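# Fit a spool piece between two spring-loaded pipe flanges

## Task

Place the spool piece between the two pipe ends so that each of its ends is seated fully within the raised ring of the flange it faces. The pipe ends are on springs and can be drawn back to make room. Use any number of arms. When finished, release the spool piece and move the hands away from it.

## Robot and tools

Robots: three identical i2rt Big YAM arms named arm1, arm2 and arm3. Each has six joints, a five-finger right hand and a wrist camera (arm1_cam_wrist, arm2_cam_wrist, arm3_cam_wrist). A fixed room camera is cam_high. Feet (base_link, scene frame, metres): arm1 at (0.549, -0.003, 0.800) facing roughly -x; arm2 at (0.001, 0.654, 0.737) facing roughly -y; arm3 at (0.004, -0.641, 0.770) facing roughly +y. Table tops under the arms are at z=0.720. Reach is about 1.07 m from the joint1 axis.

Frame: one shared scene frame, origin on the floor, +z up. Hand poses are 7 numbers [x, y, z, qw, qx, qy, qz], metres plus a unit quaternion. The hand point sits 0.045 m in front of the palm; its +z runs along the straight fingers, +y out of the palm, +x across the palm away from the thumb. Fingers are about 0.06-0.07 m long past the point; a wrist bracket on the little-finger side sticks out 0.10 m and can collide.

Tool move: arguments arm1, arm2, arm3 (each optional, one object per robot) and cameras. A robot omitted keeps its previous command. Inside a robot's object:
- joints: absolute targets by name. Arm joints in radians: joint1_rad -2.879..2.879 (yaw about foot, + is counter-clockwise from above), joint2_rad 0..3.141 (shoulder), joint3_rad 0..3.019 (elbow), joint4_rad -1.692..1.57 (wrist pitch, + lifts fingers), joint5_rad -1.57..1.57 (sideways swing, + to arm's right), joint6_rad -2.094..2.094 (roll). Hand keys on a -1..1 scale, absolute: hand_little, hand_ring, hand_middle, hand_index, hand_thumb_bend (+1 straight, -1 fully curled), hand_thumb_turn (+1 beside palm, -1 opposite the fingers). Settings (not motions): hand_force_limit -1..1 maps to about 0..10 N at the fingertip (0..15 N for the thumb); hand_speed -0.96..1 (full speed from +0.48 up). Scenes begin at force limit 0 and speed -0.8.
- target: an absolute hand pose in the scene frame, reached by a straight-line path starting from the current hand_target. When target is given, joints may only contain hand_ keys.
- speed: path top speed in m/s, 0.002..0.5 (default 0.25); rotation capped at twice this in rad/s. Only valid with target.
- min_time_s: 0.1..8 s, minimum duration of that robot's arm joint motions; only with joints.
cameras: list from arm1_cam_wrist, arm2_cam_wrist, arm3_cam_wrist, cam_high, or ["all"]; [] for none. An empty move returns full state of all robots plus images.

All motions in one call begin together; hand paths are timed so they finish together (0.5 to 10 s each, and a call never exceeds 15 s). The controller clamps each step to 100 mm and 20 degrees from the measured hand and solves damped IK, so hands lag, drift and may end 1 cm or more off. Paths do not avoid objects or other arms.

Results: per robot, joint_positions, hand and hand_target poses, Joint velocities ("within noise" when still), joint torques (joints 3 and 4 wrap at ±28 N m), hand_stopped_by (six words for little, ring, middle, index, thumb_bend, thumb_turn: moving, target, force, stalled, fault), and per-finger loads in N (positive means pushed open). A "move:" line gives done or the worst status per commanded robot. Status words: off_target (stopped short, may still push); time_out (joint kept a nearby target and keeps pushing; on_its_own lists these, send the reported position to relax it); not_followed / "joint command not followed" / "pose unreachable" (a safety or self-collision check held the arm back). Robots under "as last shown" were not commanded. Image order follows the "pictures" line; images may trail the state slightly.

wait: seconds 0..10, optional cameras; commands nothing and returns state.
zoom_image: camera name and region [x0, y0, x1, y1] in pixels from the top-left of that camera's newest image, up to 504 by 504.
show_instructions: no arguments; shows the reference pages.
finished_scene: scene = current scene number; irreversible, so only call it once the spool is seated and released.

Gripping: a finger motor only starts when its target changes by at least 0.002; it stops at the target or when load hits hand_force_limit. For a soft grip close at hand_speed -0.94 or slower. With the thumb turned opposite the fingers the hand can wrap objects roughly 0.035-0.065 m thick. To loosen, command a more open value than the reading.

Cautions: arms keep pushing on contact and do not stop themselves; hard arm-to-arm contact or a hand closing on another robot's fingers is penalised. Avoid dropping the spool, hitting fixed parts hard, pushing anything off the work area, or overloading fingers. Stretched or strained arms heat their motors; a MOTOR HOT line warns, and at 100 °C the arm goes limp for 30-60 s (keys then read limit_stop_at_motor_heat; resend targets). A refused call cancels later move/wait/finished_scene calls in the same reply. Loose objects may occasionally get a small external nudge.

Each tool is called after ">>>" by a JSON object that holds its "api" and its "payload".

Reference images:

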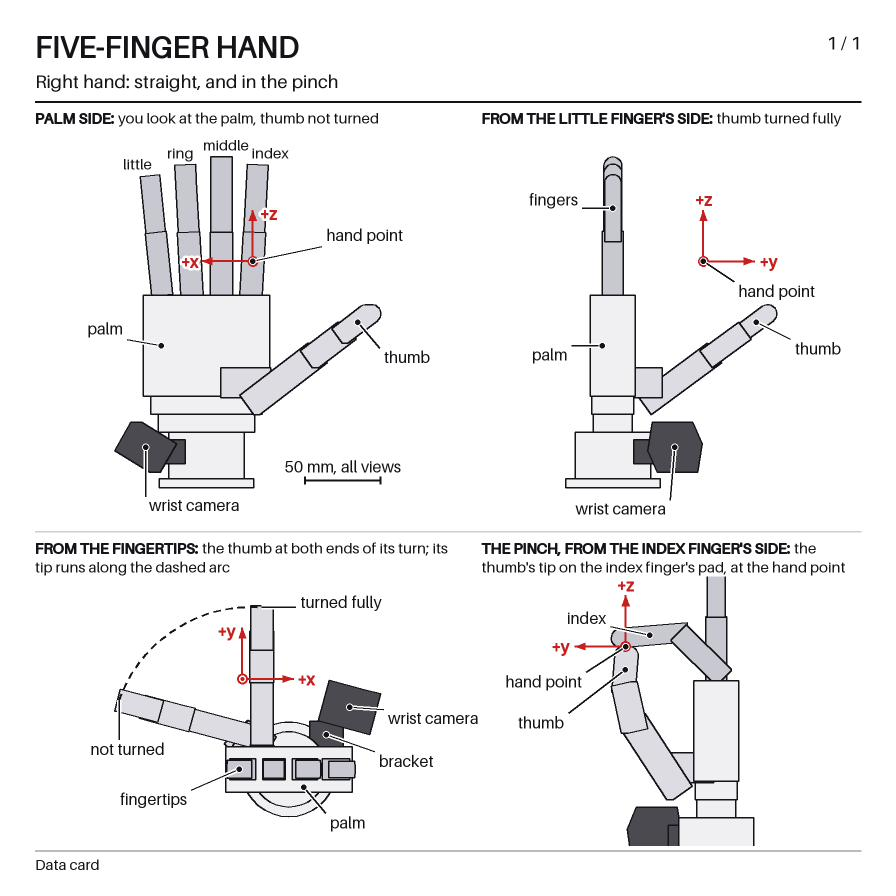

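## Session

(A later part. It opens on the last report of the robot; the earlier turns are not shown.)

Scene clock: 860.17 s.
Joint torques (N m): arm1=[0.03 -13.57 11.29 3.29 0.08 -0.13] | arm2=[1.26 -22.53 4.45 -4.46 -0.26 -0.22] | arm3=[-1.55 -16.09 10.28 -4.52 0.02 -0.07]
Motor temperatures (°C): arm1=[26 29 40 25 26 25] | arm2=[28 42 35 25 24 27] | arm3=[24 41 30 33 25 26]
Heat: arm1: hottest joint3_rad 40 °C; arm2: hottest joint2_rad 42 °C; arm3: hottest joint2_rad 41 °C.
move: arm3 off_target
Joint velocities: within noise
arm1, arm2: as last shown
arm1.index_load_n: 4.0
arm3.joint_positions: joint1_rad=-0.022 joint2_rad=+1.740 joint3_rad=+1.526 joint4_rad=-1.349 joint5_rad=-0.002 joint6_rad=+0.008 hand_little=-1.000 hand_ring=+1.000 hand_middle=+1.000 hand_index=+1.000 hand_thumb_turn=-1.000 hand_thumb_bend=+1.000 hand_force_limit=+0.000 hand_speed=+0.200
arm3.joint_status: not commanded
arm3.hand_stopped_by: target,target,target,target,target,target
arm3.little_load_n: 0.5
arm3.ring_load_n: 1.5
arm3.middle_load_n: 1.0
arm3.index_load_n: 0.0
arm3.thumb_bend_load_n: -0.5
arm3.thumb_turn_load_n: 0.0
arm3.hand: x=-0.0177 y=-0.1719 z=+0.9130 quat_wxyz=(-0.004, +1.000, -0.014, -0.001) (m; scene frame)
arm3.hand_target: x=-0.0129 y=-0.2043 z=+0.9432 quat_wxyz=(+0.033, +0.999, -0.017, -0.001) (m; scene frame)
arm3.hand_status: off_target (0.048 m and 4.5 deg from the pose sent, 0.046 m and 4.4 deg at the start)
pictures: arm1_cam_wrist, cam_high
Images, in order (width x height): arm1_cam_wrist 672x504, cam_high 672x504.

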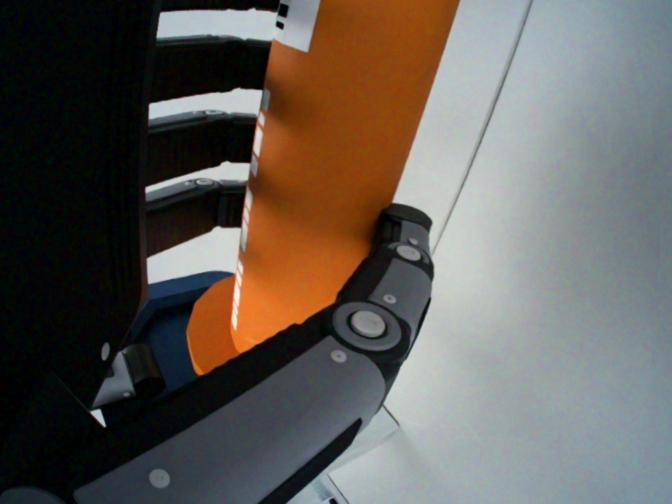

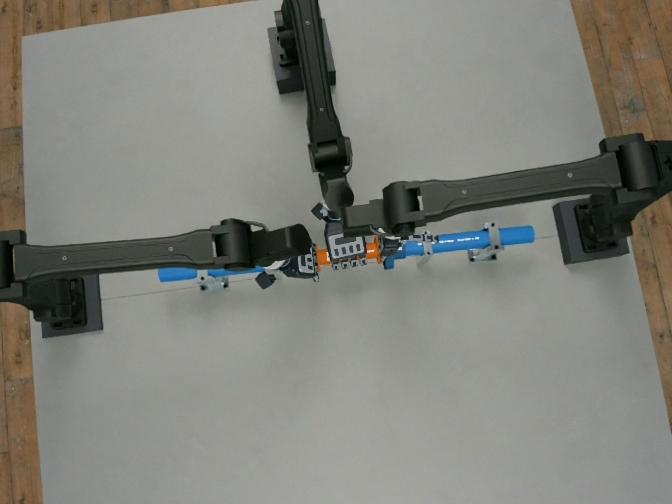

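>>> {"api": "move", "payload": {"arm3": {"target": [-0.012, -0.185, 0.940, 0, -0.9999, 0.0174, 0], "speed": 0.1}, "cameras": ["arm1_cam_wrist", "cam_high"]}}

>>> {"api": "zoom_image", "payload": {"camera": "arm1_cam_wrist", "region": [80, 180, 320, 420]}}

>>> {"api": "zoom_image", "payload": {"camera": "cam_high", "region": [360, 220, 410, 290]}}

Scene clock: 865.33 s.
Joint torques (N m): arm1=[-0.09 -13.57 11.29 3.26 0.04 -0.14] | arm2=[1.32 -22.48 4.45 -4.48 -0.26 -0.22] | arm3=[-1.67 -15.97 10.61 -2.41 0.04 -0.06]
Motor temperatures (°C): arm1=[26 29 40 25 26 25] | arm2=[28 42 35 25 24 27] | arm3=[24 41 30 32 25 26]
Heat: arm1: hottest joint3_rad 40 °C; arm2: hottest joint2_rad 42 °C; arm3: hottest joint2_rad 41 °C.
move: arm3 off_target
Joint velocities: within noise
arm1, arm2: as last shown
arm1.index_load_n: 4.5
arm1.thumb_turn_load_n: 6.0
arm1.hand: x=+0.0101 y=-0.0650 z=+0.8081 quat_wxyz=(+0.318, -0.605, -0.645, +0.342) (m; scene frame)
arm2.ring_load_n: 8.5
arm3.joint_positions: joint1_rad=-0.022 joint2_rad=+1.743 joint3_rad=+1.529 joint4_rad=-1.336 joint5_rad=-0.002 joint6_rad=+0.008 hand_little=-1.000 hand_ring=+1.000 hand_middle=+1.000 hand_index=+1.000 hand_thumb_turn=-1.000 hand_thumb_bend=+1.000 hand_force_limit=+0.000 hand_speed=+0.200
arm3.joint_status: not commanded
arm3.hand_stopped_by: target,target,target,target,target,target
arm3.little_load_n: 0.0
arm3.ring_load_n: 1.0
arm3.middle_load_n: 0.5
arm3.index_load_n: 0.0
arm3.thumb_bend_load_n: -0.5
arm3.thumb_turn_load_n: 0.0
arm3.hand: x=-0.0176 y=-0.1673 z=+0.9122 quat_wxyz=(-0.011, +1.000, -0.014, -0.001) (m; scene frame)
arm3.hand_target: x=-0.0125 y=-0.1843 z=+0.9386 quat_wxyz=(+0.000, +1.000, -0.017, +0.000) (m; scene frame)
arm3.hand_status: off_target (0.033 m and 1.3 deg from the pose sent, 0.031 m and 0.6 deg at the start)
pictures: arm1_cam_wrist, cam_high
Images, in order (width x height): arm1_cam_wrist 672x504, cam_high 672x504.

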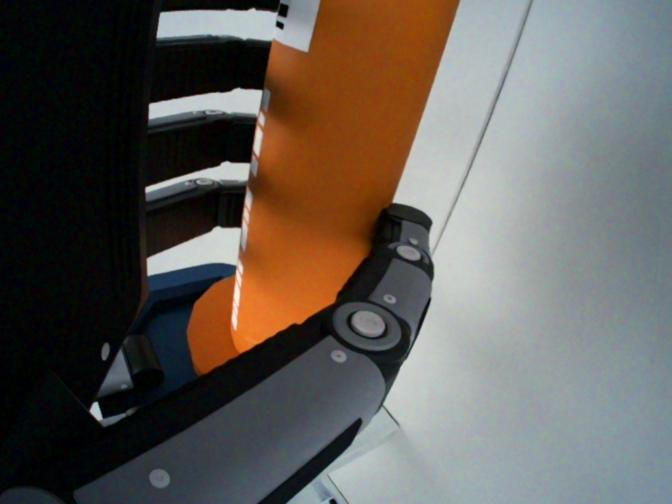

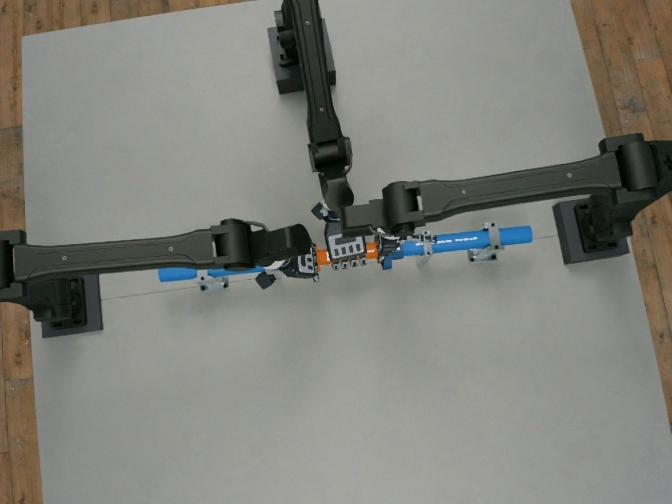

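Scaled by 2.100 from the camera's 672x504 image, which has a finer 960x720 frame.

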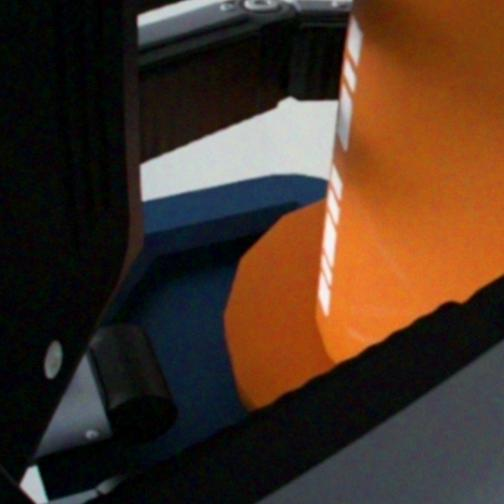

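Scaled by 7.200.

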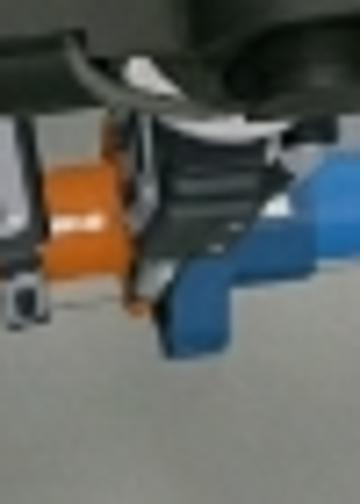

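>>> {"api": "move", "payload": {"arm3": {"target": [-0.012, -0.168, 0.938, 0, -0.9999, 0.0174, 0], "speed": 0.1}, "cameras": ["arm1_cam_wrist", "cam_high"]}}

>>> {"api": "zoom_image", "payload": {"camera": "arm1_cam_wrist", "region": [80, 180, 320, 420]}}

>>> {"api": "zoom_image", "payload": {"camera": "cam_high", "region": [360, 220, 410, 290]}}

Scene clock: 869.53 s.
Joint torques (N m): arm1=[0.32 -13.57 11.26 3.21 -0.05 -0.14] | arm2=[1.32 -22.24 4.64 -4.48 -0.26 -0.22] | arm3=[-1.44 -14.86 12.9 -2.29 0.04 -0.05]
Motor temperatures (°C): arm1=[26 29 40 25 26 25] | arm2=[28 42 35 25 24 27] | arm3=[24 41 31 31 25 26]
Heat: arm1: hottest joint3_rad 40 °C; arm2: hottest joint2_rad 42 °C; arm3: hottest joint2_rad 41 °C.
move: arm3 off_target
Joint velocities: within noise
arm1: as last shown
arm1.joint_positions: joint1_rad=+0.009 joint2_rad=+1.636 joint3_rad=+0.746 joint4_rad=+0.286 joint5_rad=-0.008 joint6_rad=-0.003 hand_little=+0.052 hand_ring=+0.083 hand_middle=+0.121 hand_index=+0.170 hand_thumb_turn=-1.000 hand_thumb_bend=+0.201 hand_force_limit=+0.400 hand_speed=-0.850
arm1.ring_load_n: 7.5
arm1.middle_load_n: 7.0
arm1.index_load_n: 4.0
arm1.thumb_bend_load_n: 26.0
arm1.thumb_turn_load_n: 6.5
arm1.hand: x=+0.0099 y=-0.0631 z=+0.8077 quat_wxyz=(+0.319, -0.606, -0.644, +0.341) (m; scene frame)
arm1.hand_target: x=-0.0213 y=-0.0577 z=+0.8348 quat_wxyz=(+0.344, -0.596, -0.628, +0.362) (m; scene frame)
arm2.joint_positions: joint1_rad=-0.005 joint2_rad=+1.605 joint3_rad=+1.346 joint4_rad=-0.785 joint5_rad=+0.019 joint6_rad=+0.041 hand_little=+0.600 hand_ring=+0.601 hand_middle=+0.601 hand_index=+0.601 hand_thumb_turn=-1.000 hand_thumb_bend=+1.000 hand_force_limit=+0.000 hand_speed=+0.200
arm2.joint_status: not commanded
arm2.hand_stopped_by: target,target,target,target,target,target
arm2.little_load_n: 0.0
arm2.ring_load_n: 8.0
arm2.middle_load_n: 6.0
arm2.index_load_n: 10.0
arm2.thumb_bend_load_n: 0.0
arm2.thumb_turn_load_n: 0.0
arm2.hand: x=+0.0317 y=+0.0986 z=+0.8853 quat_wxyz=(+0.002, -0.021, -0.965, +0.262) (m; scene frame)
arm2.hand_target: x=+0.0274 y=+0.1521 z=+0.9178 quat_wxyz=(+0.004, -0.017, -0.971, +0.238) (m; scene frame)
arm2.hand_status: not commanded
arm3.joint_positions: joint1_rad=-0.022 joint2_rad=+1.763 joint3_rad=+1.556 joint4_rad=-1.349 joint5_rad=-0.002 joint6_rad=+0.008 hand_little=-1.000 hand_ring=+1.000 hand_middle=+1.000 hand_index=+1.000 hand_thumb_turn=-1.000 hand_thumb_bend=+1.000 hand_force_limit=+0.000 hand_speed=+0.200
arm3.joint_status: not commanded
arm3.hand_stopped_by: target,target,target,target,target,target
arm3.little_load_n: 0.0
arm3.ring_load_n: 0.5
arm3.middle_load_n: 0.5
arm3.index_load_n: 0.0
arm3.thumb_bend_load_n: 0.0
arm3.thumb_turn_load_n: 0.0
arm3.hand: x=-0.0175 y=-0.1612 z=+0.9122 quat_wxyz=(-0.008, +1.000, -0.014, -0.001) (m; scene frame)
arm3.hand_target: x=-0.0124 y=-0.1682 z=+0.9372 quat_wxyz=(-0.001, +1.000, -0.017, +0.000) (m; scene frame)
arm3.hand_status: off_target (0.027 m and 1.0 deg from the pose sent, 0.026 m and 1.3 deg at the start)
pictures: arm1_cam_wrist, cam_high
Images, in order (width x height): arm1_cam_wrist 672x504, cam_high 672x504.

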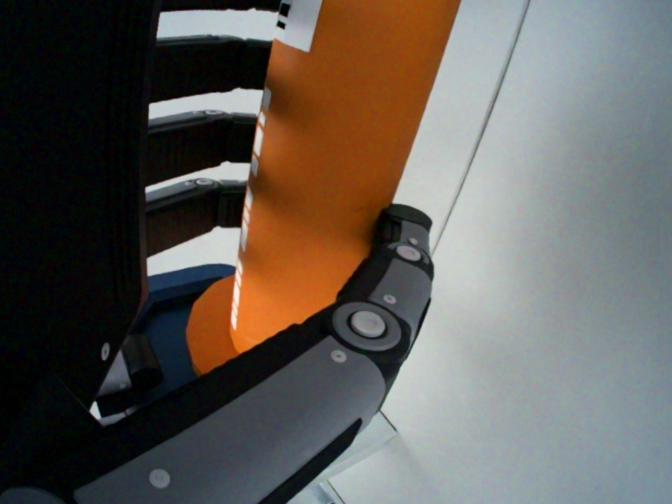

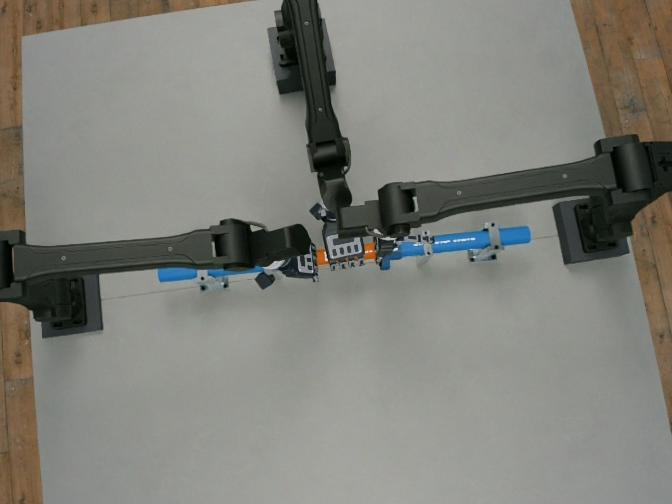

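Scaled by 2.100 from the camera's 672x504 image, which has a finer 960x720 frame.

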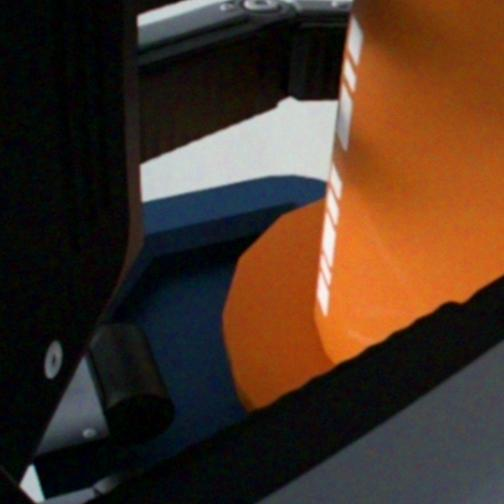

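Scaled by 7.200.

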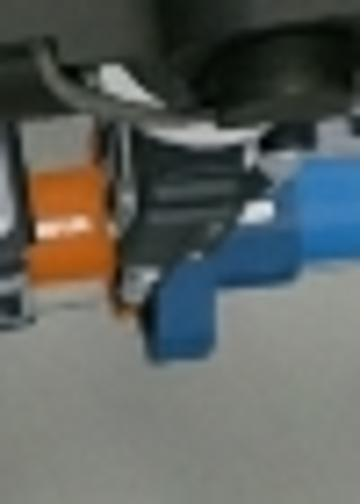

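>>> {"api": "move", "payload": {"arm3": {"target": [-0.012, -0.150, 0.975, 0, -0.9999, 0.0174, 0], "speed": 0.1}, "cameras": ["arm1_cam_wrist", "cam_high"]}}

>>> {"api": "zoom_image", "payload": {"camera": "arm1_cam_wrist", "region": [80, 180, 320, 420]}}

>>> {"api": "zoom_image", "payload": {"camera": "cam_high", "region": [360, 220, 410, 290]}}

Scene clock: 892.50 s.
Joint torques (N m): arm1=[0.5 -13.8 11.26 3.26 -0.22 -0.13] | arm2=[1.26 -22.18 4.7 -4.48 -0.25 -0.22] | arm3=[-1.44 -12.57 14.22 0.02 0.06 -0.04]
Motor temperatures (°C): arm1=[26 29 39 25 26 25] | arm2=[28 39 34 25 24 27] | arm3=[24 39 35 30 25 26]
Heat: arm1: hottest joint3_rad 39 °C; arm2: hottest joint2_rad 39 °C; arm3: hottest joint2_rad 39 °C.
move: arm3 off_target
Joint velocities: within noise
arm1, arm2: as last shown
arm1.joint_positions: joint1_rad=+0.003 joint2_rad=+1.637 joint3_rad=+0.746 joint4_rad=+0.286 joint5_rad=-0.004 joint6_rad=-0.003 hand_little=+0.052 hand_ring=+0.083 hand_middle=+0.121 hand_index=+0.170 hand_thumb_turn=-1.000 hand_thumb_bend=+0.201 hand_force_limit=+0.400 hand_speed=-0.850
arm1.little_load_n: 1.5
arm1.ring_load_n: 8.0
arm1.middle_load_n: 7.5
arm1.index_load_n: 3.5
arm1.thumb_bend_load_n: 25.5
arm1.hand: x=+0.0097 y=-0.0594 z=+0.8068 quat_wxyz=(+0.321, -0.609, -0.642, +0.338) (m; scene frame)
arm1.hand_target: x=-0.0213 y=-0.0575 z=+0.8348 quat_wxyz=(+0.344, -0.596, -0.628, +0.362) (m; scene frame)
arm2.joint_positions: joint1_rad=-0.005 joint2_rad=+1.605 joint3_rad=+1.345 joint4_rad=-0.785 joint5_rad=+0.019 joint6_rad=+0.041 hand_little=+0.600 hand_ring=+0.601 hand_middle=+0.601 hand_index=+0.601 hand_thumb_turn=-1.000 hand_thumb_bend=+1.000 hand_force_limit=+0.000 hand_speed=+0.200
arm2.index_load_n: 10.5
arm2.hand: x=+0.0317 y=+0.0989 z=+0.8852 quat_wxyz=(+0.002, -0.021, -0.965, +0.262) (m; scene frame)
arm2.hand_target: x=+0.0274 y=+0.1521 z=+0.9177 quat_wxyz=(+0.004, -0.017, -0.971, +0.238) (m; scene frame)
arm3.joint_positions: joint1_rad=-0.022 joint2_rad=+1.771 joint3_rad=+1.693 joint4_rad=-1.524 joint5_rad=-0.002 joint6_rad=+0.008 hand_little=-1.000 hand_ring=+1.000 hand_middle=+1.000 hand_index=+1.000 hand_thumb_turn=-1.000 hand_thumb_bend=+1.000 hand_force_limit=+0.000 hand_speed=+0.200
arm3.joint_status: not commanded
arm3.hand_stopped_by: target,target,target,target,target,target
arm3.little_load_n: 0.0
arm3.ring_load_n: 0.0
arm3.middle_load_n: 0.0
arm3.index_load_n: 0.0
arm3.thumb_bend_load_n: 0.0
arm3.thumb_turn_load_n: 0.0
arm3.hand: x=-0.0176 y=-0.1639 z=+0.9624 quat_wxyz=(+0.016, +1.000, -0.014, -0.001) (m; scene frame)
arm3.hand_target: x=-0.0121 y=-0.1508 z=+0.9750 quat_wxyz=(+0.000, +1.000, -0.017, +0.000) (m; scene frame)
arm3.hand_status: off_target (0.020 m and 1.8 deg from the pose sent, 0.064 m and 1.0 deg at the start)
pictures: arm1_cam_wrist, cam_high
Images, in order (width x height): arm1_cam_wrist 672x504, cam_high 672x504.

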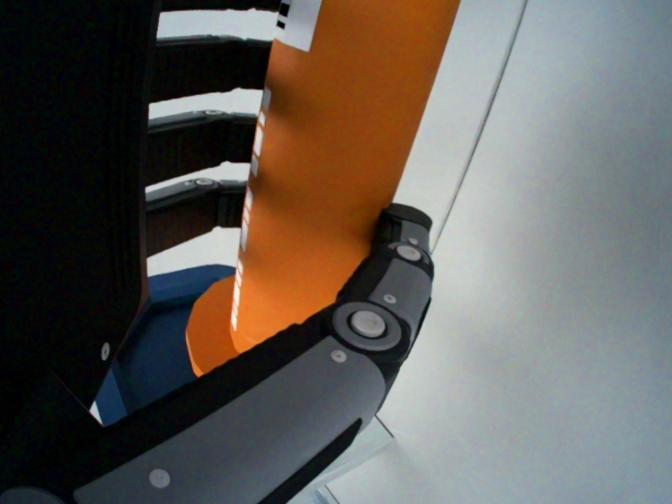

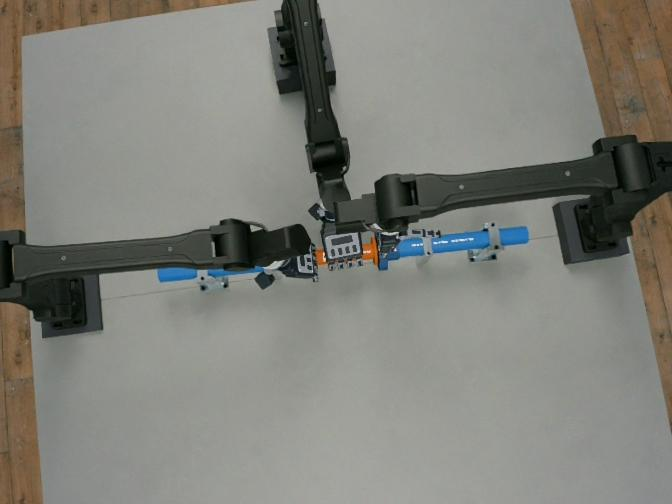

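Scaled by 2.100 from the camera's 672x504 image, which has a finer 960x720 frame.

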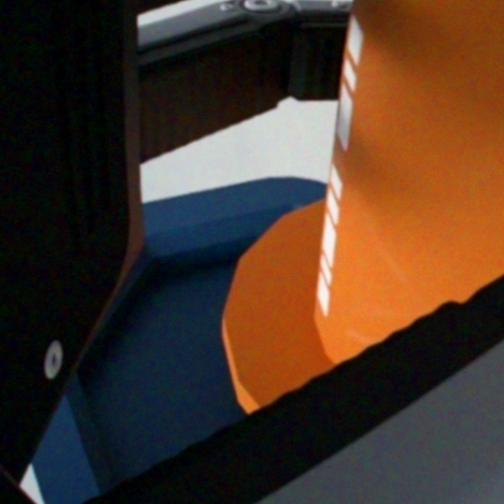

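Scaled by 7.200.

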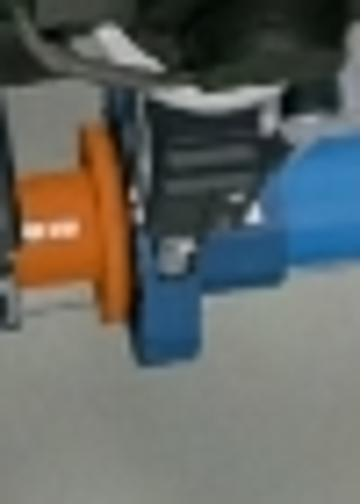

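>>> {"api": "move", "payload": {"arm2": {"target": [0.026, 0.110, 0.905, 0.0042, -0.0169, -0.9713, 0.2378], "speed": 0.1}, "arm3": {"target": [-0.012, -0.170, 1.02, 0, -0.9999, 0.0174, 0], "speed": 0.15}}}

>>> {"api": "move", "payload": {"arm2": {"target": [0.026, 0.075, 0.903, 0.0045, -0.0168, -0.9658, 0.2588], "speed": 0.1}, "cameras": ["arm2_cam_wrist", "cam_high"]}}

>>> {"api": "zoom_image", "payload": {"camera": "cam_high", "region": [290, 210, 410, 300]}}

Scene clock: 917.70 s.
Joint torques (N m): arm1=[0.62 -13.68 11.32 3.23 -0.12 -0.13] | arm2=[1.2 -14.21 9.73 -2.69 -0.22 -0.23] | arm3=[-1.55 -13.22 14.22 -0.08 0.06 -0.06]
Motor temperatures (°C): arm1=[26 28 39 25 26 25] | arm2=[28 39 34 25 24 27] | arm3=[24 38 39 29 25 26]
Heat: arm1: hottest joint3_rad 39 °C; arm2: hottest joint2_rad 39 °C; arm3: hottest joint3_rad 39 °C.
move: arm2 off_target; arm3 off_target
Joint velocities: within noise
arm1: as last shown
arm1.joint_positions: joint1_rad=+0.003 joint2_rad=+1.637 joint3_rad=+0.746 joint4_rad=+0.286 joint5_rad=-0.007 joint6_rad=-0.003 hand_little=+0.052 hand_ring=+0.083 hand_middle=+0.121 hand_index=+0.170 hand_thumb_turn=-1.000 hand_thumb_bend=+0.201 hand_force_limit=+0.400 hand_speed=-0.850
arm1.little_load_n: 0.0
arm1.ring_load_n: 7.0
arm1.index_load_n: 5.0
arm1.thumb_turn_load_n: 7.5
arm1.hand: x=+0.0098 y=-0.0599 z=+0.8069 quat_wxyz=(+0.320, -0.609, -0.642, +0.339) (m; scene frame)
arm2.joint_positions: joint1_rad=-0.005 joint2_rad=+1.620 joint3_rad=+1.368 joint4_rad=-0.805 joint5_rad=+0.017 joint6_rad=+0.041 hand_little=+0.600 hand_ring=+0.601 hand_middle=+0.601 hand_index=+0.601 hand_thumb_turn=-1.000 hand_thumb_bend=+1.000 hand_force_limit=+0.000 hand_speed=+0.200
arm2.joint_status: not commanded
arm2.hand_stopped_by: target,target,target,target,target,target
arm2.little_load_n: 0.0
arm2.ring_load_n: 5.5
arm2.middle_load_n: 2.0
arm2.index_load_n: 6.5
arm2.thumb_bend_load_n: 0.0
arm2.thumb_turn_load_n: 0.0
arm2.hand: x=+0.0320 y=+0.0955 z=+0.8860 quat_wxyz=(+0.001, -0.021, -0.966, +0.256) (m; scene frame)
arm2.hand_target: x=+0.0264 y=+0.1097 z=+0.9046 quat_wxyz=(+0.004, -0.017, -0.971, +0.239) (m; scene frame)
arm2.hand_status: off_target (0.025 m and 2.3 deg from the pose sent, 0.023 m and 2.9 deg at the start)
arm3.joint_positions: joint1_rad=-0.022 joint2_rad=+1.738 joint3_rad=+1.739 joint4_rad=-1.623 joint5_rad=-0.002 joint6_rad=+0.008 hand_little=-1.000 hand_ring=+1.000 hand_middle=+1.000 hand_index=+1.000 hand_thumb_turn=-1.000 hand_thumb_bend=+1.000 hand_force_limit=+0.000 hand_speed=+0.200
arm3.joint_status: not commanded
arm3.hand_stopped_by: target,target,target,target,target,target
arm3.little_load_n: 0.0
arm3.ring_load_n: 0.0
arm3.middle_load_n: 0.0
arm3.index_load_n: 0.0
arm3.thumb_bend_load_n: 0.0
arm3.thumb_turn_load_n: 0.0
arm3.hand: x=-0.0179 y=-0.1799 z=+0.9984 quat_wxyz=(+0.026, +1.000, -0.014, -0.001) (m; scene frame)
arm3.hand_target: x=-0.0122 y=-0.1710 z=+1.0198 quat_wxyz=(+0.000, +1.000, -0.017, +0.000) (m; scene frame)
arm3.hand_status: off_target (0.024 m and 2.9 deg from the pose sent, 0.058 m and 1.9 deg at the start)
pictures: none

Scene clock: 918.67 s.
Joint torques (N m): arm1=[0.67 -13.8 11.3 3.25 0.04 -0.24] | arm2=[1.2 -11.93 11.45 -0.09 -0.12 -0.22] | arm3=[-1.67 -13.68 14.05 0.01 0.06 -0.05]
Motor temperatures (°C): arm1=[26 28 39 25 26 25] | arm2=[28 39 34 25 24 27] | arm3=[24 39 39 29 25 26]
Heat: arm1: hottest joint3_rad 39 °C; arm2: hottest joint2_rad 39 °C; arm3: hottest joint2_rad 39 °C.
move: arm2 off_target
Joint velocities: within noise
arm1, arm3: as last shown
arm1.joint_positions: joint1_rad=+0.003 joint2_rad=+1.639 joint3_rad=+0.746 joint4_rad=+0.286 joint5_rad=-0.011 joint6_rad=+0.007 hand_little=+0.052 hand_ring=+0.083 hand_middle=+0.121 hand_index=+0.170 hand_thumb_turn=-0.999 hand_thumb_bend=+0.201 hand_force_limit=+0.400 hand_speed=-0.850
arm1.ring_load_n: 5.5
arm1.middle_load_n: 8.0
arm1.index_load_n: 7.0
arm1.thumb_bend_load_n: 25.0
arm1.thumb_turn_load_n: 8.5
arm1.hand: x=+0.0100 y=-0.0612 z=+0.8062 quat_wxyz=(+0.317, -0.611, -0.640, +0.341) (m; scene frame)
arm1.hand_target: x=-0.0213 y=-0.0575 z=+0.8349 quat_wxyz=(+0.345, -0.596, -0.628, +0.362) (m; scene frame)
arm2.joint_positions: joint1_rad=-0.005 joint2_rad=+1.649 joint3_rad=+1.407 joint4_rad=-0.827 joint5_rad=+0.017 joint6_rad=+0.040 hand_little=+0.600 hand_ring=+0.600 hand_middle=+0.600 hand_index=+0.600 hand_thumb_turn=-1.000 hand_thumb_bend=+1.000 hand_force_limit=+0.000 hand_speed=+0.200
arm2.joint_status: not commanded
arm2.hand_stopped_by: target,target,target,target,target,target
arm2.little_load_n: 0.0
arm2.ring_load_n: 2.0
arm2.middle_load_n: 0.0
arm2.index_load_n: 2.0
arm2.thumb_bend_load_n: 0.0
arm2.thumb_turn_load_n: 0.0
arm2.hand: x=+0.0320 y=+0.0871 z=+0.8862 quat_wxyz=(+0.001, -0.021, -0.968, +0.250) (m; scene frame)
arm2.hand_target: x=+0.0261 y=+0.0756 z=+0.9031 quat_wxyz=(+0.005, -0.017, -0.966, +0.260) (m; scene frame)
arm2.hand_status: off_target (0.022 m and 1.2 deg from the pose sent, 0.027 m and 0.7 deg at the start)
arm3.thumb_bend_load_n: -0.5
arm3.hand_target: x=-0.0122 y=-0.1710 z=+1.0197 quat_wxyz=(+0.000, +1.000, -0.017, +0.000) (m; scene frame)
pictures: arm2_cam_wrist, cam_high
Images, in order (width x height): arm2_cam_wrist 672x504, cam_high 672x504.

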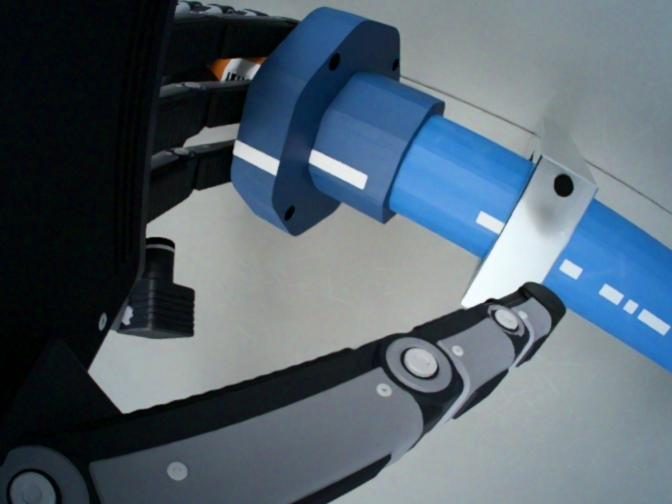

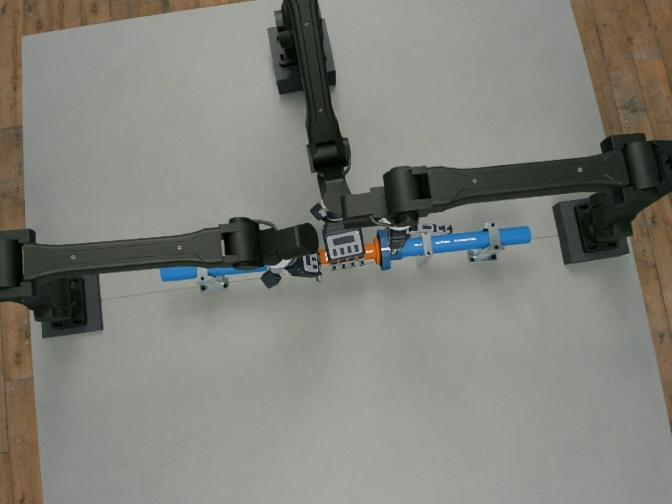

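Scaled by 4.200.

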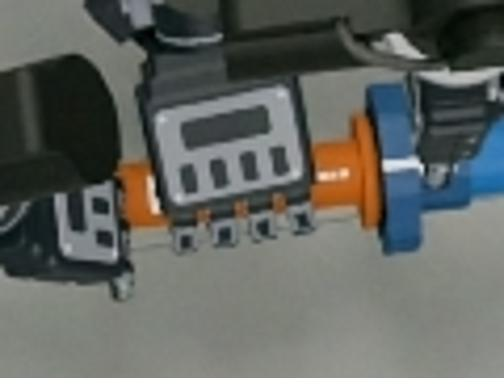

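>>> {"api": "move", "payload": {"arm2": {"target": [0.026, 0.058, 0.910, 0.0045, -0.0168, -0.9658, 0.2588], "speed": 0.1}}}

>>> {"api": "move", "payload": {"arm2": {"target": [0.026, 0.060, 0.955, 0.0045, -0.0168, -0.9658, 0.2588], "speed": 0.1}, "cameras": ["arm2_cam_wrist", "arm1_cam_wrist", "cam_high"]}}

>>> {"api": "zoom_image", "payload": {"camera": "cam_high", "region": [290, 210, 410, 300]}}

Scene clock: 927.53 s.
Joint torques (N m): arm1=[0.73 -13.8 11.23 3.26 0.15 -0.27] | arm2=[1.2 -11.99 12.08 0.81 -0.11 -0.18] | arm3=[-1.38 -13.63 14.05 0.05 0.06 -0.06]
Motor temperatures (°C): arm1=[26 28 39 25 26 25] | arm2=[28 38 35 25 24 27] | arm3=[24 39 39 29 25 26]
Heat: arm1: hottest joint3_rad 39 °C; arm2: hottest joint2_rad 38 °C; arm3: hottest joint2_rad 39 °C.
move: arm2 off_target
Joint velocities: within noise
arm1, arm3: as last shown
arm1.joint_positions: joint1_rad=+0.003 joint2_rad=+1.639 joint3_rad=+0.746 joint4_rad=+0.286 joint5_rad=-0.014 joint6_rad=+0.009 hand_little=+0.052 hand_ring=+0.083 hand_middle=+0.121 hand_index=+0.170 hand_thumb_turn=-0.999 hand_thumb_bend=+0.201 hand_force_limit=+0.400 hand_speed=-0.850
arm1.ring_load_n: 5.0
arm1.thumb_turn_load_n: 9.5
arm1.hand: x=+0.0101 y=-0.0619 z=+0.8061 quat_wxyz=(+0.315, -0.612, -0.640, +0.342) (m; scene frame)
arm1.hand_target: x=-0.0213 y=-0.0575 z=+0.8349 quat_wxyz=(+0.344, -0.596, -0.628, +0.362) (m; scene frame)
arm2.joint_positions: joint1_rad=-0.005 joint2_rad=+1.680 joint3_rad=+1.466 joint4_rad=-0.875 joint5_rad=+0.017 joint6_rad=+0.035 hand_little=+0.600 hand_ring=+0.600 hand_middle=+0.600 hand_index=+0.600 hand_thumb_turn=-1.000 hand_thumb_bend=+1.000 hand_force_limit=+0.000 hand_speed=+0.200
arm2.joint_status: not commanded
arm2.hand_stopped_by: target,target,target,target,target,target
arm2.little_load_n: 0.0
arm2.ring_load_n: 0.0
arm2.middle_load_n: 0.0
arm2.index_load_n: 0.5
arm2.thumb_bend_load_n: 0.0
arm2.thumb_turn_load_n: 0.0
arm2.hand: x=+0.0317 y=+0.0787 z=+0.8920 quat_wxyz=(+0.002, -0.018, -0.970, +0.241) (m; scene frame)
arm2.hand_target: x=+0.0260 y=+0.0593 z=+0.9101 quat_wxyz=(+0.005, -0.017, -0.966, +0.259) (m; scene frame)
arm2.hand_status: off_target (0.028 m and 2.2 deg from the pose sent, 0.038 m and 1.2 deg at the start)
arm3.thumb_bend_load_n: 0.0
pictures: none

Scene clock: 928.73 s.
Joint torques (N m): arm1=[0.67 -13.98 11.23 3.26 0.15 -0.27] | arm2=[1.26 -13.27 12.19 0.59 -0.11 -0.17] | arm3=[-1.49 -13.74 14.09 0.03 0.06 -0.07]
Motor temperatures (°C): arm1=[26 28 39 25 26 25] | arm2=[28 38 36 25 24 27] | arm3=[24 39 39 29 25 26]
Heat: arm1: hottest joint3_rad 39 °C; arm2: hottest joint2_rad 38 °C; arm3: hottest joint2_rad 39 °C.
move: arm2 off_target
Joint velocities: within noise
arm1.joint_positions: joint1_rad=+0.003 joint2_rad=+1.639 joint3_rad=+0.746 joint4_rad=+0.286 joint5_rad=-0.014 joint6_rad=+0.009 hand_little=+0.052 hand_ring=+0.083 hand_middle=+0.121 hand_index=+0.170 hand_thumb_turn=-0.999 hand_thumb_bend=+0.201 hand_force_limit=+0.400 hand_speed=-0.850
arm1.joint_status: not commanded
arm1.hand_stopped_by: force,force,force,force,force,target
arm1.little_load_n: 0.0
arm1.ring_load_n: 5.0
arm1.middle_load_n: 8.0
arm1.index_load_n: 7.0
arm1.thumb_bend_load_n: 25.0
arm1.thumb_turn_load_n: 9.0
arm1.hand: x=+0.0101 y=-0.0619 z=+0.8061 quat_wxyz=(+0.315, -0.612, -0.640, +0.342) (m; scene frame)
arm1.hand_target: x=-0.0213 y=-0.0575 z=+0.8349 quat_wxyz=(+0.344, -0.596, -0.628, +0.362) (m; scene frame)
arm1.hand_status: not commanded
arm2.joint_positions: joint1_rad=-0.005 joint2_rad=+1.680 joint3_rad=+1.561 joint4_rad=-0.989 joint5_rad=+0.017 joint6_rad=+0.035 hand_little=+0.600 hand_ring=+0.600 hand_middle=+0.600 hand_index=+0.600 hand_thumb_turn=-1.000 hand_thumb_bend=+1.000 hand_force_limit=+0.000 hand_speed=+0.200
arm2.joint_status: not commanded
arm2.hand_stopped_by: target,target,target,target,target,target
arm2.little_load_n: 0.0
arm2.ring_load_n: 0.0
arm2.middle_load_n: 0.0
arm2.index_load_n: 0.0
arm2.thumb_bend_load_n: 0.0
arm2.thumb_turn_load_n: 0.0
arm2.hand: x=+0.0316 y=+0.0779 z=+0.9262 quat_wxyz=(+0.002, -0.018, -0.973, +0.231) (m; scene frame)
arm2.hand_target: x=+0.0261 y=+0.0616 z=+0.9551 quat_wxyz=(+0.005, -0.017, -0.966, +0.259) (m; scene frame)
arm2.hand_status: off_target (0.034 m and 3.3 deg from the pose sent, 0.066 m and 2.2 deg at the start)
arm3: as last shown
arm3.ring_load_n: 0.5
arm3.index_load_n: -0.5
pictures: arm1_cam_wrist, arm2_cam_wrist, cam_high
Images, in order (width x height): arm1_cam_wrist 672x504, arm2_cam_wrist 672x504, cam_high 672x504.

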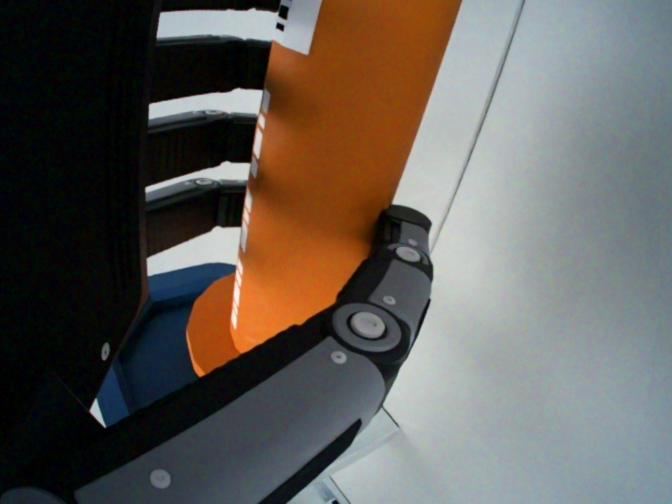

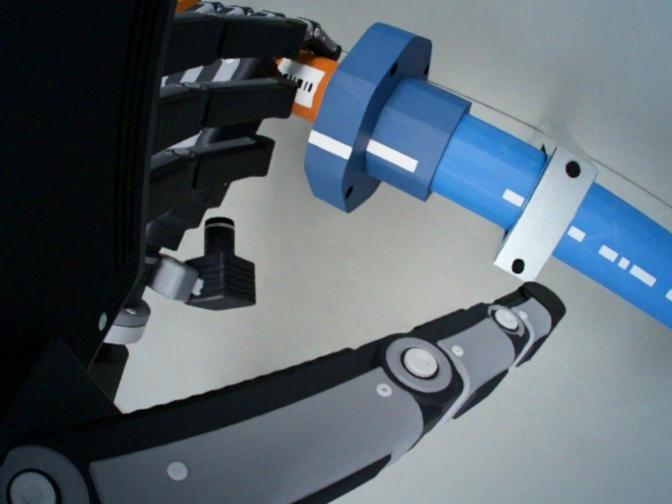

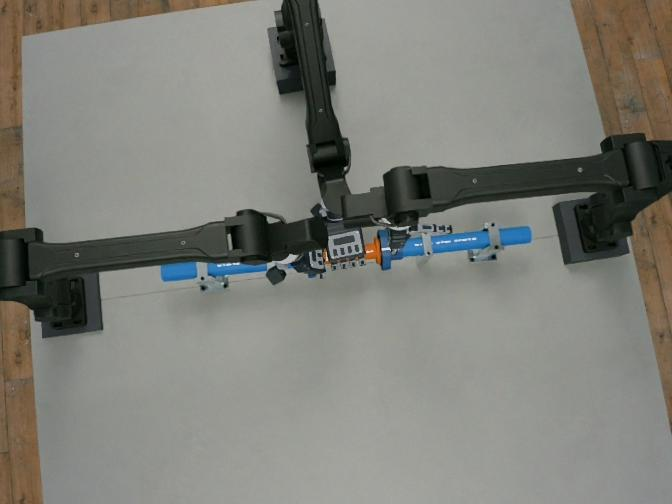

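Scaled by 4.200.

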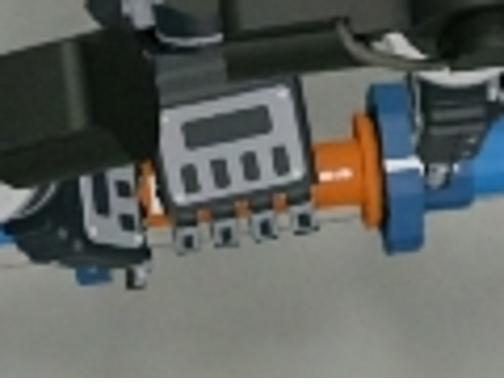

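>>> {"api": "move", "payload": {"arm2": {"target": [0.026, 0.130, 1.0, 0.0045, -0.0168, -0.9658, 0.2588], "speed": 0.2}, "arm3": {"target": [-0.012, -0.210, 1.03, 0.2588, -0.9658, 0.0168, -0.0045], "speed": 0.2}, "cameras": ["arm2_cam_wrist", "arm3_cam_wrist", "cam_high"]}}

>>> {"api": "zoom_image", "payload": {"camera": "cam_high", "region": [290, 210, 410, 300]}}

Scene clock: 935.03 s.
Joint torques (N m): arm1=[0.73 -13.98 11.22 3.22 0.14 -0.27] | arm2=[1.26 -12.81 7.69 0.69 -0.13 -0.18] | arm3=[-1.79 -7.65 10.78 1.99 0 -0.08]
Motor temperatures (°C): arm1=[26 29 39 25 26 25] | arm2=[28 38 37 25 24 27] | arm3=[24 39 38 29 25 26]
Heat: arm1: hottest joint3_rad 39 °C; arm2: hottest joint2_rad 38 °C; arm3: hottest joint2_rad 39 °C.
move: arm2 off_target; arm3 done
Joint velocities: within noise
arm1: as last shown
arm1.index_load_n: 7.5
arm2.joint_positions: joint1_rad=-0.005 joint2_rad=+1.519 joint3_rad=+1.528 joint4_rad=-1.073 joint5_rad=+0.017 joint6_rad=+0.035 hand_little=+0.600 hand_ring=+0.600 hand_middle=+0.600 hand_index=+0.600 hand_thumb_turn=-1.000 hand_thumb_bend=+1.000 hand_force_limit=+0.000 hand_speed=+0.200
arm2.joint_status: not commanded
arm2.hand_stopped_by: target,target,target,target,target,target
arm2.little_load_n: 0.0
arm2.ring_load_n: 0.0
arm2.middle_load_n: 0.0
arm2.index_load_n: 0.0
arm2.thumb_bend_load_n: 0.0
arm2.thumb_turn_load_n: 0.0
arm2.hand: x=+0.0313 y=+0.1244 z=+0.9906 quat_wxyz=(+0.002, -0.018, -0.967, +0.253) (m; scene frame)
arm2.hand_target: x=+0.0262 y=+0.1299 z=+0.9997 quat_wxyz=(+0.005, -0.017, -0.966, +0.259) (m; scene frame)
arm2.hand_status: off_target (0.012 m and 0.8 deg from the pose sent, 0.091 m and 3.3 deg at the start)
arm3.joint_positions: joint1_rad=-0.022 joint2_rad=+1.257 joint3_rad=+1.274 joint4_rad=-1.093 joint5_rad=+0.000 joint6_rad=+0.008 hand_little=-1.000 hand_ring=+1.000 hand_middle=+1.000 hand_index=+1.000 hand_thumb_turn=-1.000 hand_thumb_bend=+1.000 hand_force_limit=+0.000 hand_speed=+0.200
arm3.joint_status: not commanded
arm3.hand_stopped_by: target,target,target,target,target,target
arm3.little_load_n: 0.0
arm3.ring_load_n: 0.0
arm3.middle_load_n: 0.0
arm3.index_load_n: 0.0
arm3.thumb_bend_load_n: 0.0
arm3.thumb_turn_load_n: 0.0
arm3.hand: x=-0.0182 y=-0.2142 z=+1.0240 quat_wxyz=(-0.245, +0.969, -0.014, +0.002) (m; scene frame)
arm3.hand_target: x=-0.0121 y=-0.2102 z=+1.0301 quat_wxyz=(-0.259, +0.966, -0.017, +0.005) (m; scene frame)
arm3.hand_status: done (0.010 m and 1.7 deg from the pose sent, 0.044 m and 32.9 deg at the start)
pictures: arm2_cam_wrist, arm3_cam_wrist, cam_high
Images, in order (width x height): arm2_cam_wrist 672x504, arm3_cam_wrist 672x504, cam_high 672x504.

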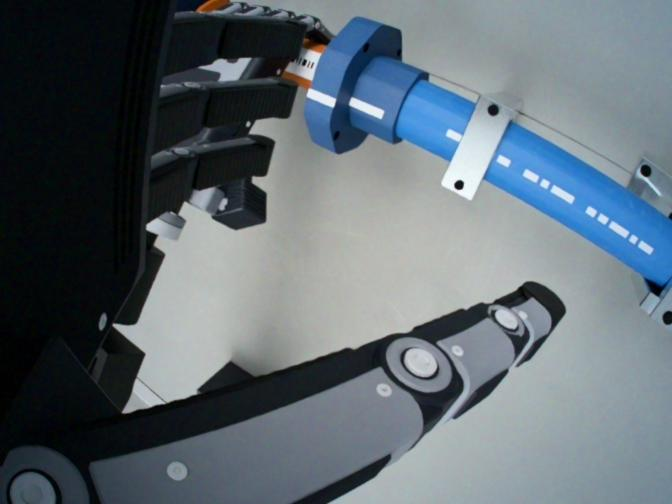

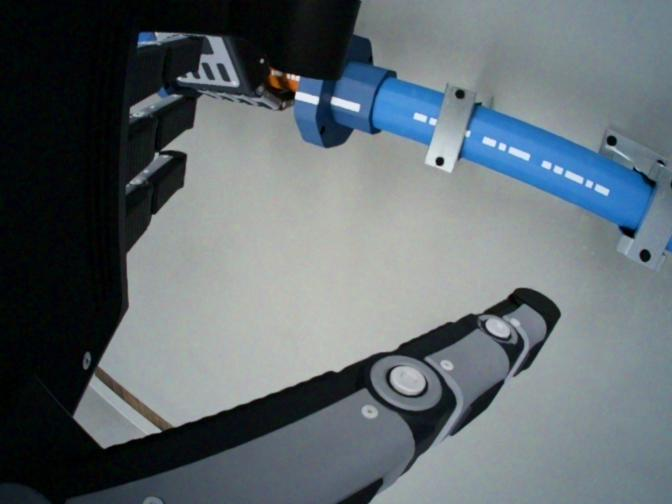

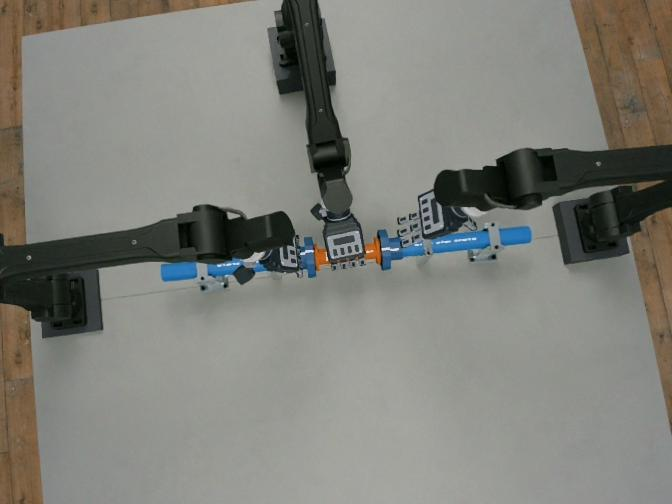

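Scaled by 4.200.

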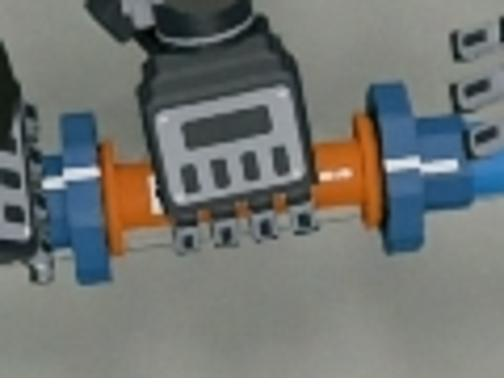

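>>> {"api": "move", "payload": {"arm1": {"target": [-0.025, -0.0575, 0.850, 0.3443, -0.5963, -0.6281, 0.3627], "speed": 0.04}, "arm2": {"target": [0.026, 0.170, 1.0, 0.0045, -0.0168, -0.9658, 0.2588], "speed": 0.2}, "cameras": ["arm1_cam_wrist", "cam_high"]}}

>>> {"api": "zoom_image", "payload": {"camera": "cam_high", "region": [290, 210, 410, 300]}}

Scene clock: 942.20 s.
Joint torques (N m): arm1=[0.56 -17.14 11.6 2.36 0.17 -0.29] | arm2=[1.14 -10.93 7.8 0.9 -0.14 -0.18] | arm3=[-1.79 -7.77 10.82 2 0 -0.09]
Motor temperatures (°C): arm1=[26 29 39 25 26 25] | arm2=[28 37 38 25 24 27] | arm3=[24 38 37 29 25 26]
Heat: arm1: hottest joint3_rad 39 °C; arm2: hottest joint3_rad 38 °C; arm3: hottest joint2_rad 38 °C.
move: arm1 off_target; arm2 done
Joint velocities: within noise
arm1.joint_positions: joint1_rad=+0.003 joint2_rad=+1.639 joint3_rad=+0.758 joint4_rad=+0.258 joint5_rad=-0.014 joint6_rad=+0.011 hand_little=+0.052 hand_ring=+0.083 hand_middle=+0.121 hand_index=+0.170 hand_thumb_turn=-0.999 hand_thumb_bend=+0.202 hand_force_limit=+0.400 hand_speed=-0.850
arm1.joint_status: not commanded
arm1.hand_stopped_by: force,force,force,force,force,target
arm1.little_load_n: 0.0
arm1.ring_load_n: 4.5
arm1.middle_load_n: 7.0
arm1.index_load_n: 6.0
arm1.thumb_bend_load_n: 26.0
arm1.thumb_turn_load_n: 9.0
arm1.hand: x=+0.0096 y=-0.0621 z=+0.8063 quat_wxyz=(+0.310, -0.615, -0.642, +0.338) (m; scene frame)
arm1.hand_target: x=-0.0222 y=-0.0573 z=+0.8510 quat_wxyz=(+0.345, -0.596, -0.628, +0.362) (m; scene frame)
arm1.hand_status: off_target (0.056 m and 5.5 deg from the pose sent, 0.056 m and 4.6 deg at the start)
arm2.joint_positions: joint1_rad=-0.005 joint2_rad=+1.410 joint3_rad=+1.417 joint4_rad=-1.073 joint5_rad=+0.017 joint6_rad=+0.035 hand_little=+0.600 hand_ring=+0.600 hand_middle=+0.600 hand_index=+0.600 hand_thumb_turn=-1.000 hand_thumb_bend=+1.000 hand_force_limit=+0.000 hand_speed=+0.200
arm2.joint_status: not commanded
arm2.hand_stopped_by: target,target,target,target,target,target
arm2.little_load_n: 0.0
arm2.ring_load_n: 0.0
arm2.middle_load_n: 0.0
arm2.index_load_n: 0.0
arm2.thumb_bend_load_n: 0.0
arm2.thumb_turn_load_n: 0.0
arm2.hand: x=+0.0312 y=+0.1665 z=+0.9925 quat_wxyz=(+0.002, -0.018, -0.968, +0.252) (m; scene frame)
arm2.hand_target: x=+0.0262 y=+0.1699 z=+1.0000 quat_wxyz=(+0.005, -0.017, -0.966, +0.259) (m; scene frame)
arm2.hand_status: done (0.010 m and 0.9 deg from the pose sent, 0.047 m and 0.8 deg at the start)
arm3: as last shown
arm3.little_load_n: 0.5
pictures: arm1_cam_wrist, cam_high
Images, in order (width x height): arm1_cam_wrist 672x504, cam_high 672x504.

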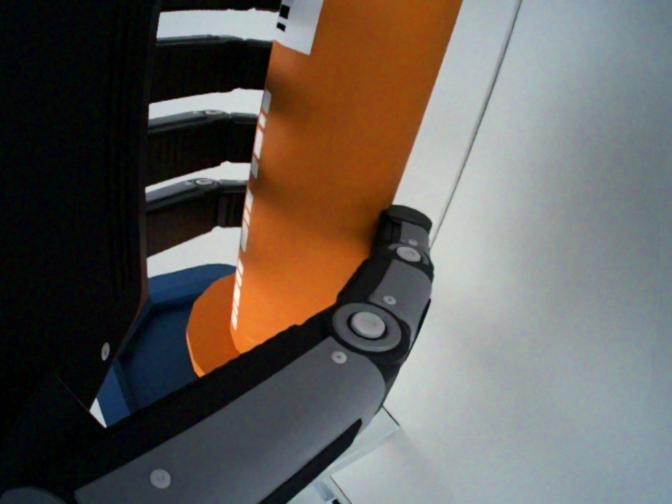

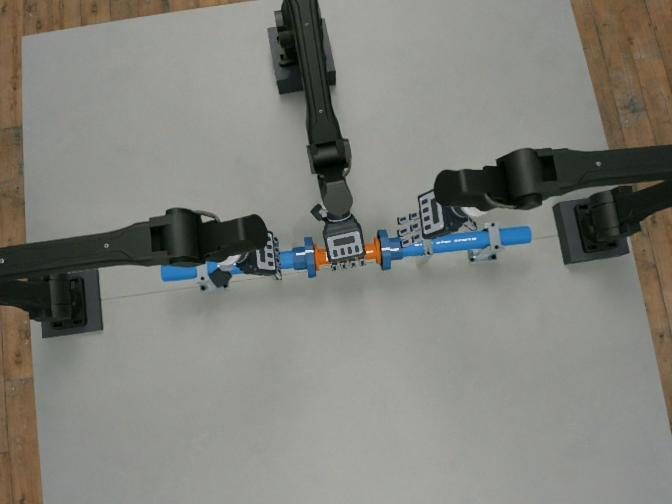

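Scaled by 4.200.

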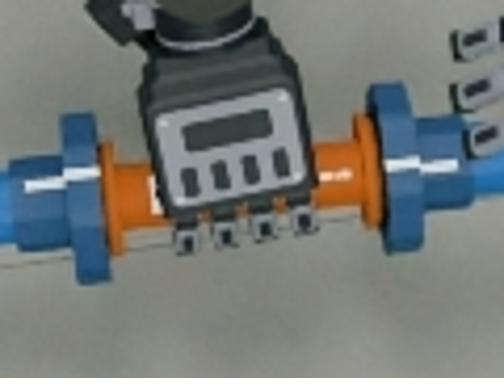

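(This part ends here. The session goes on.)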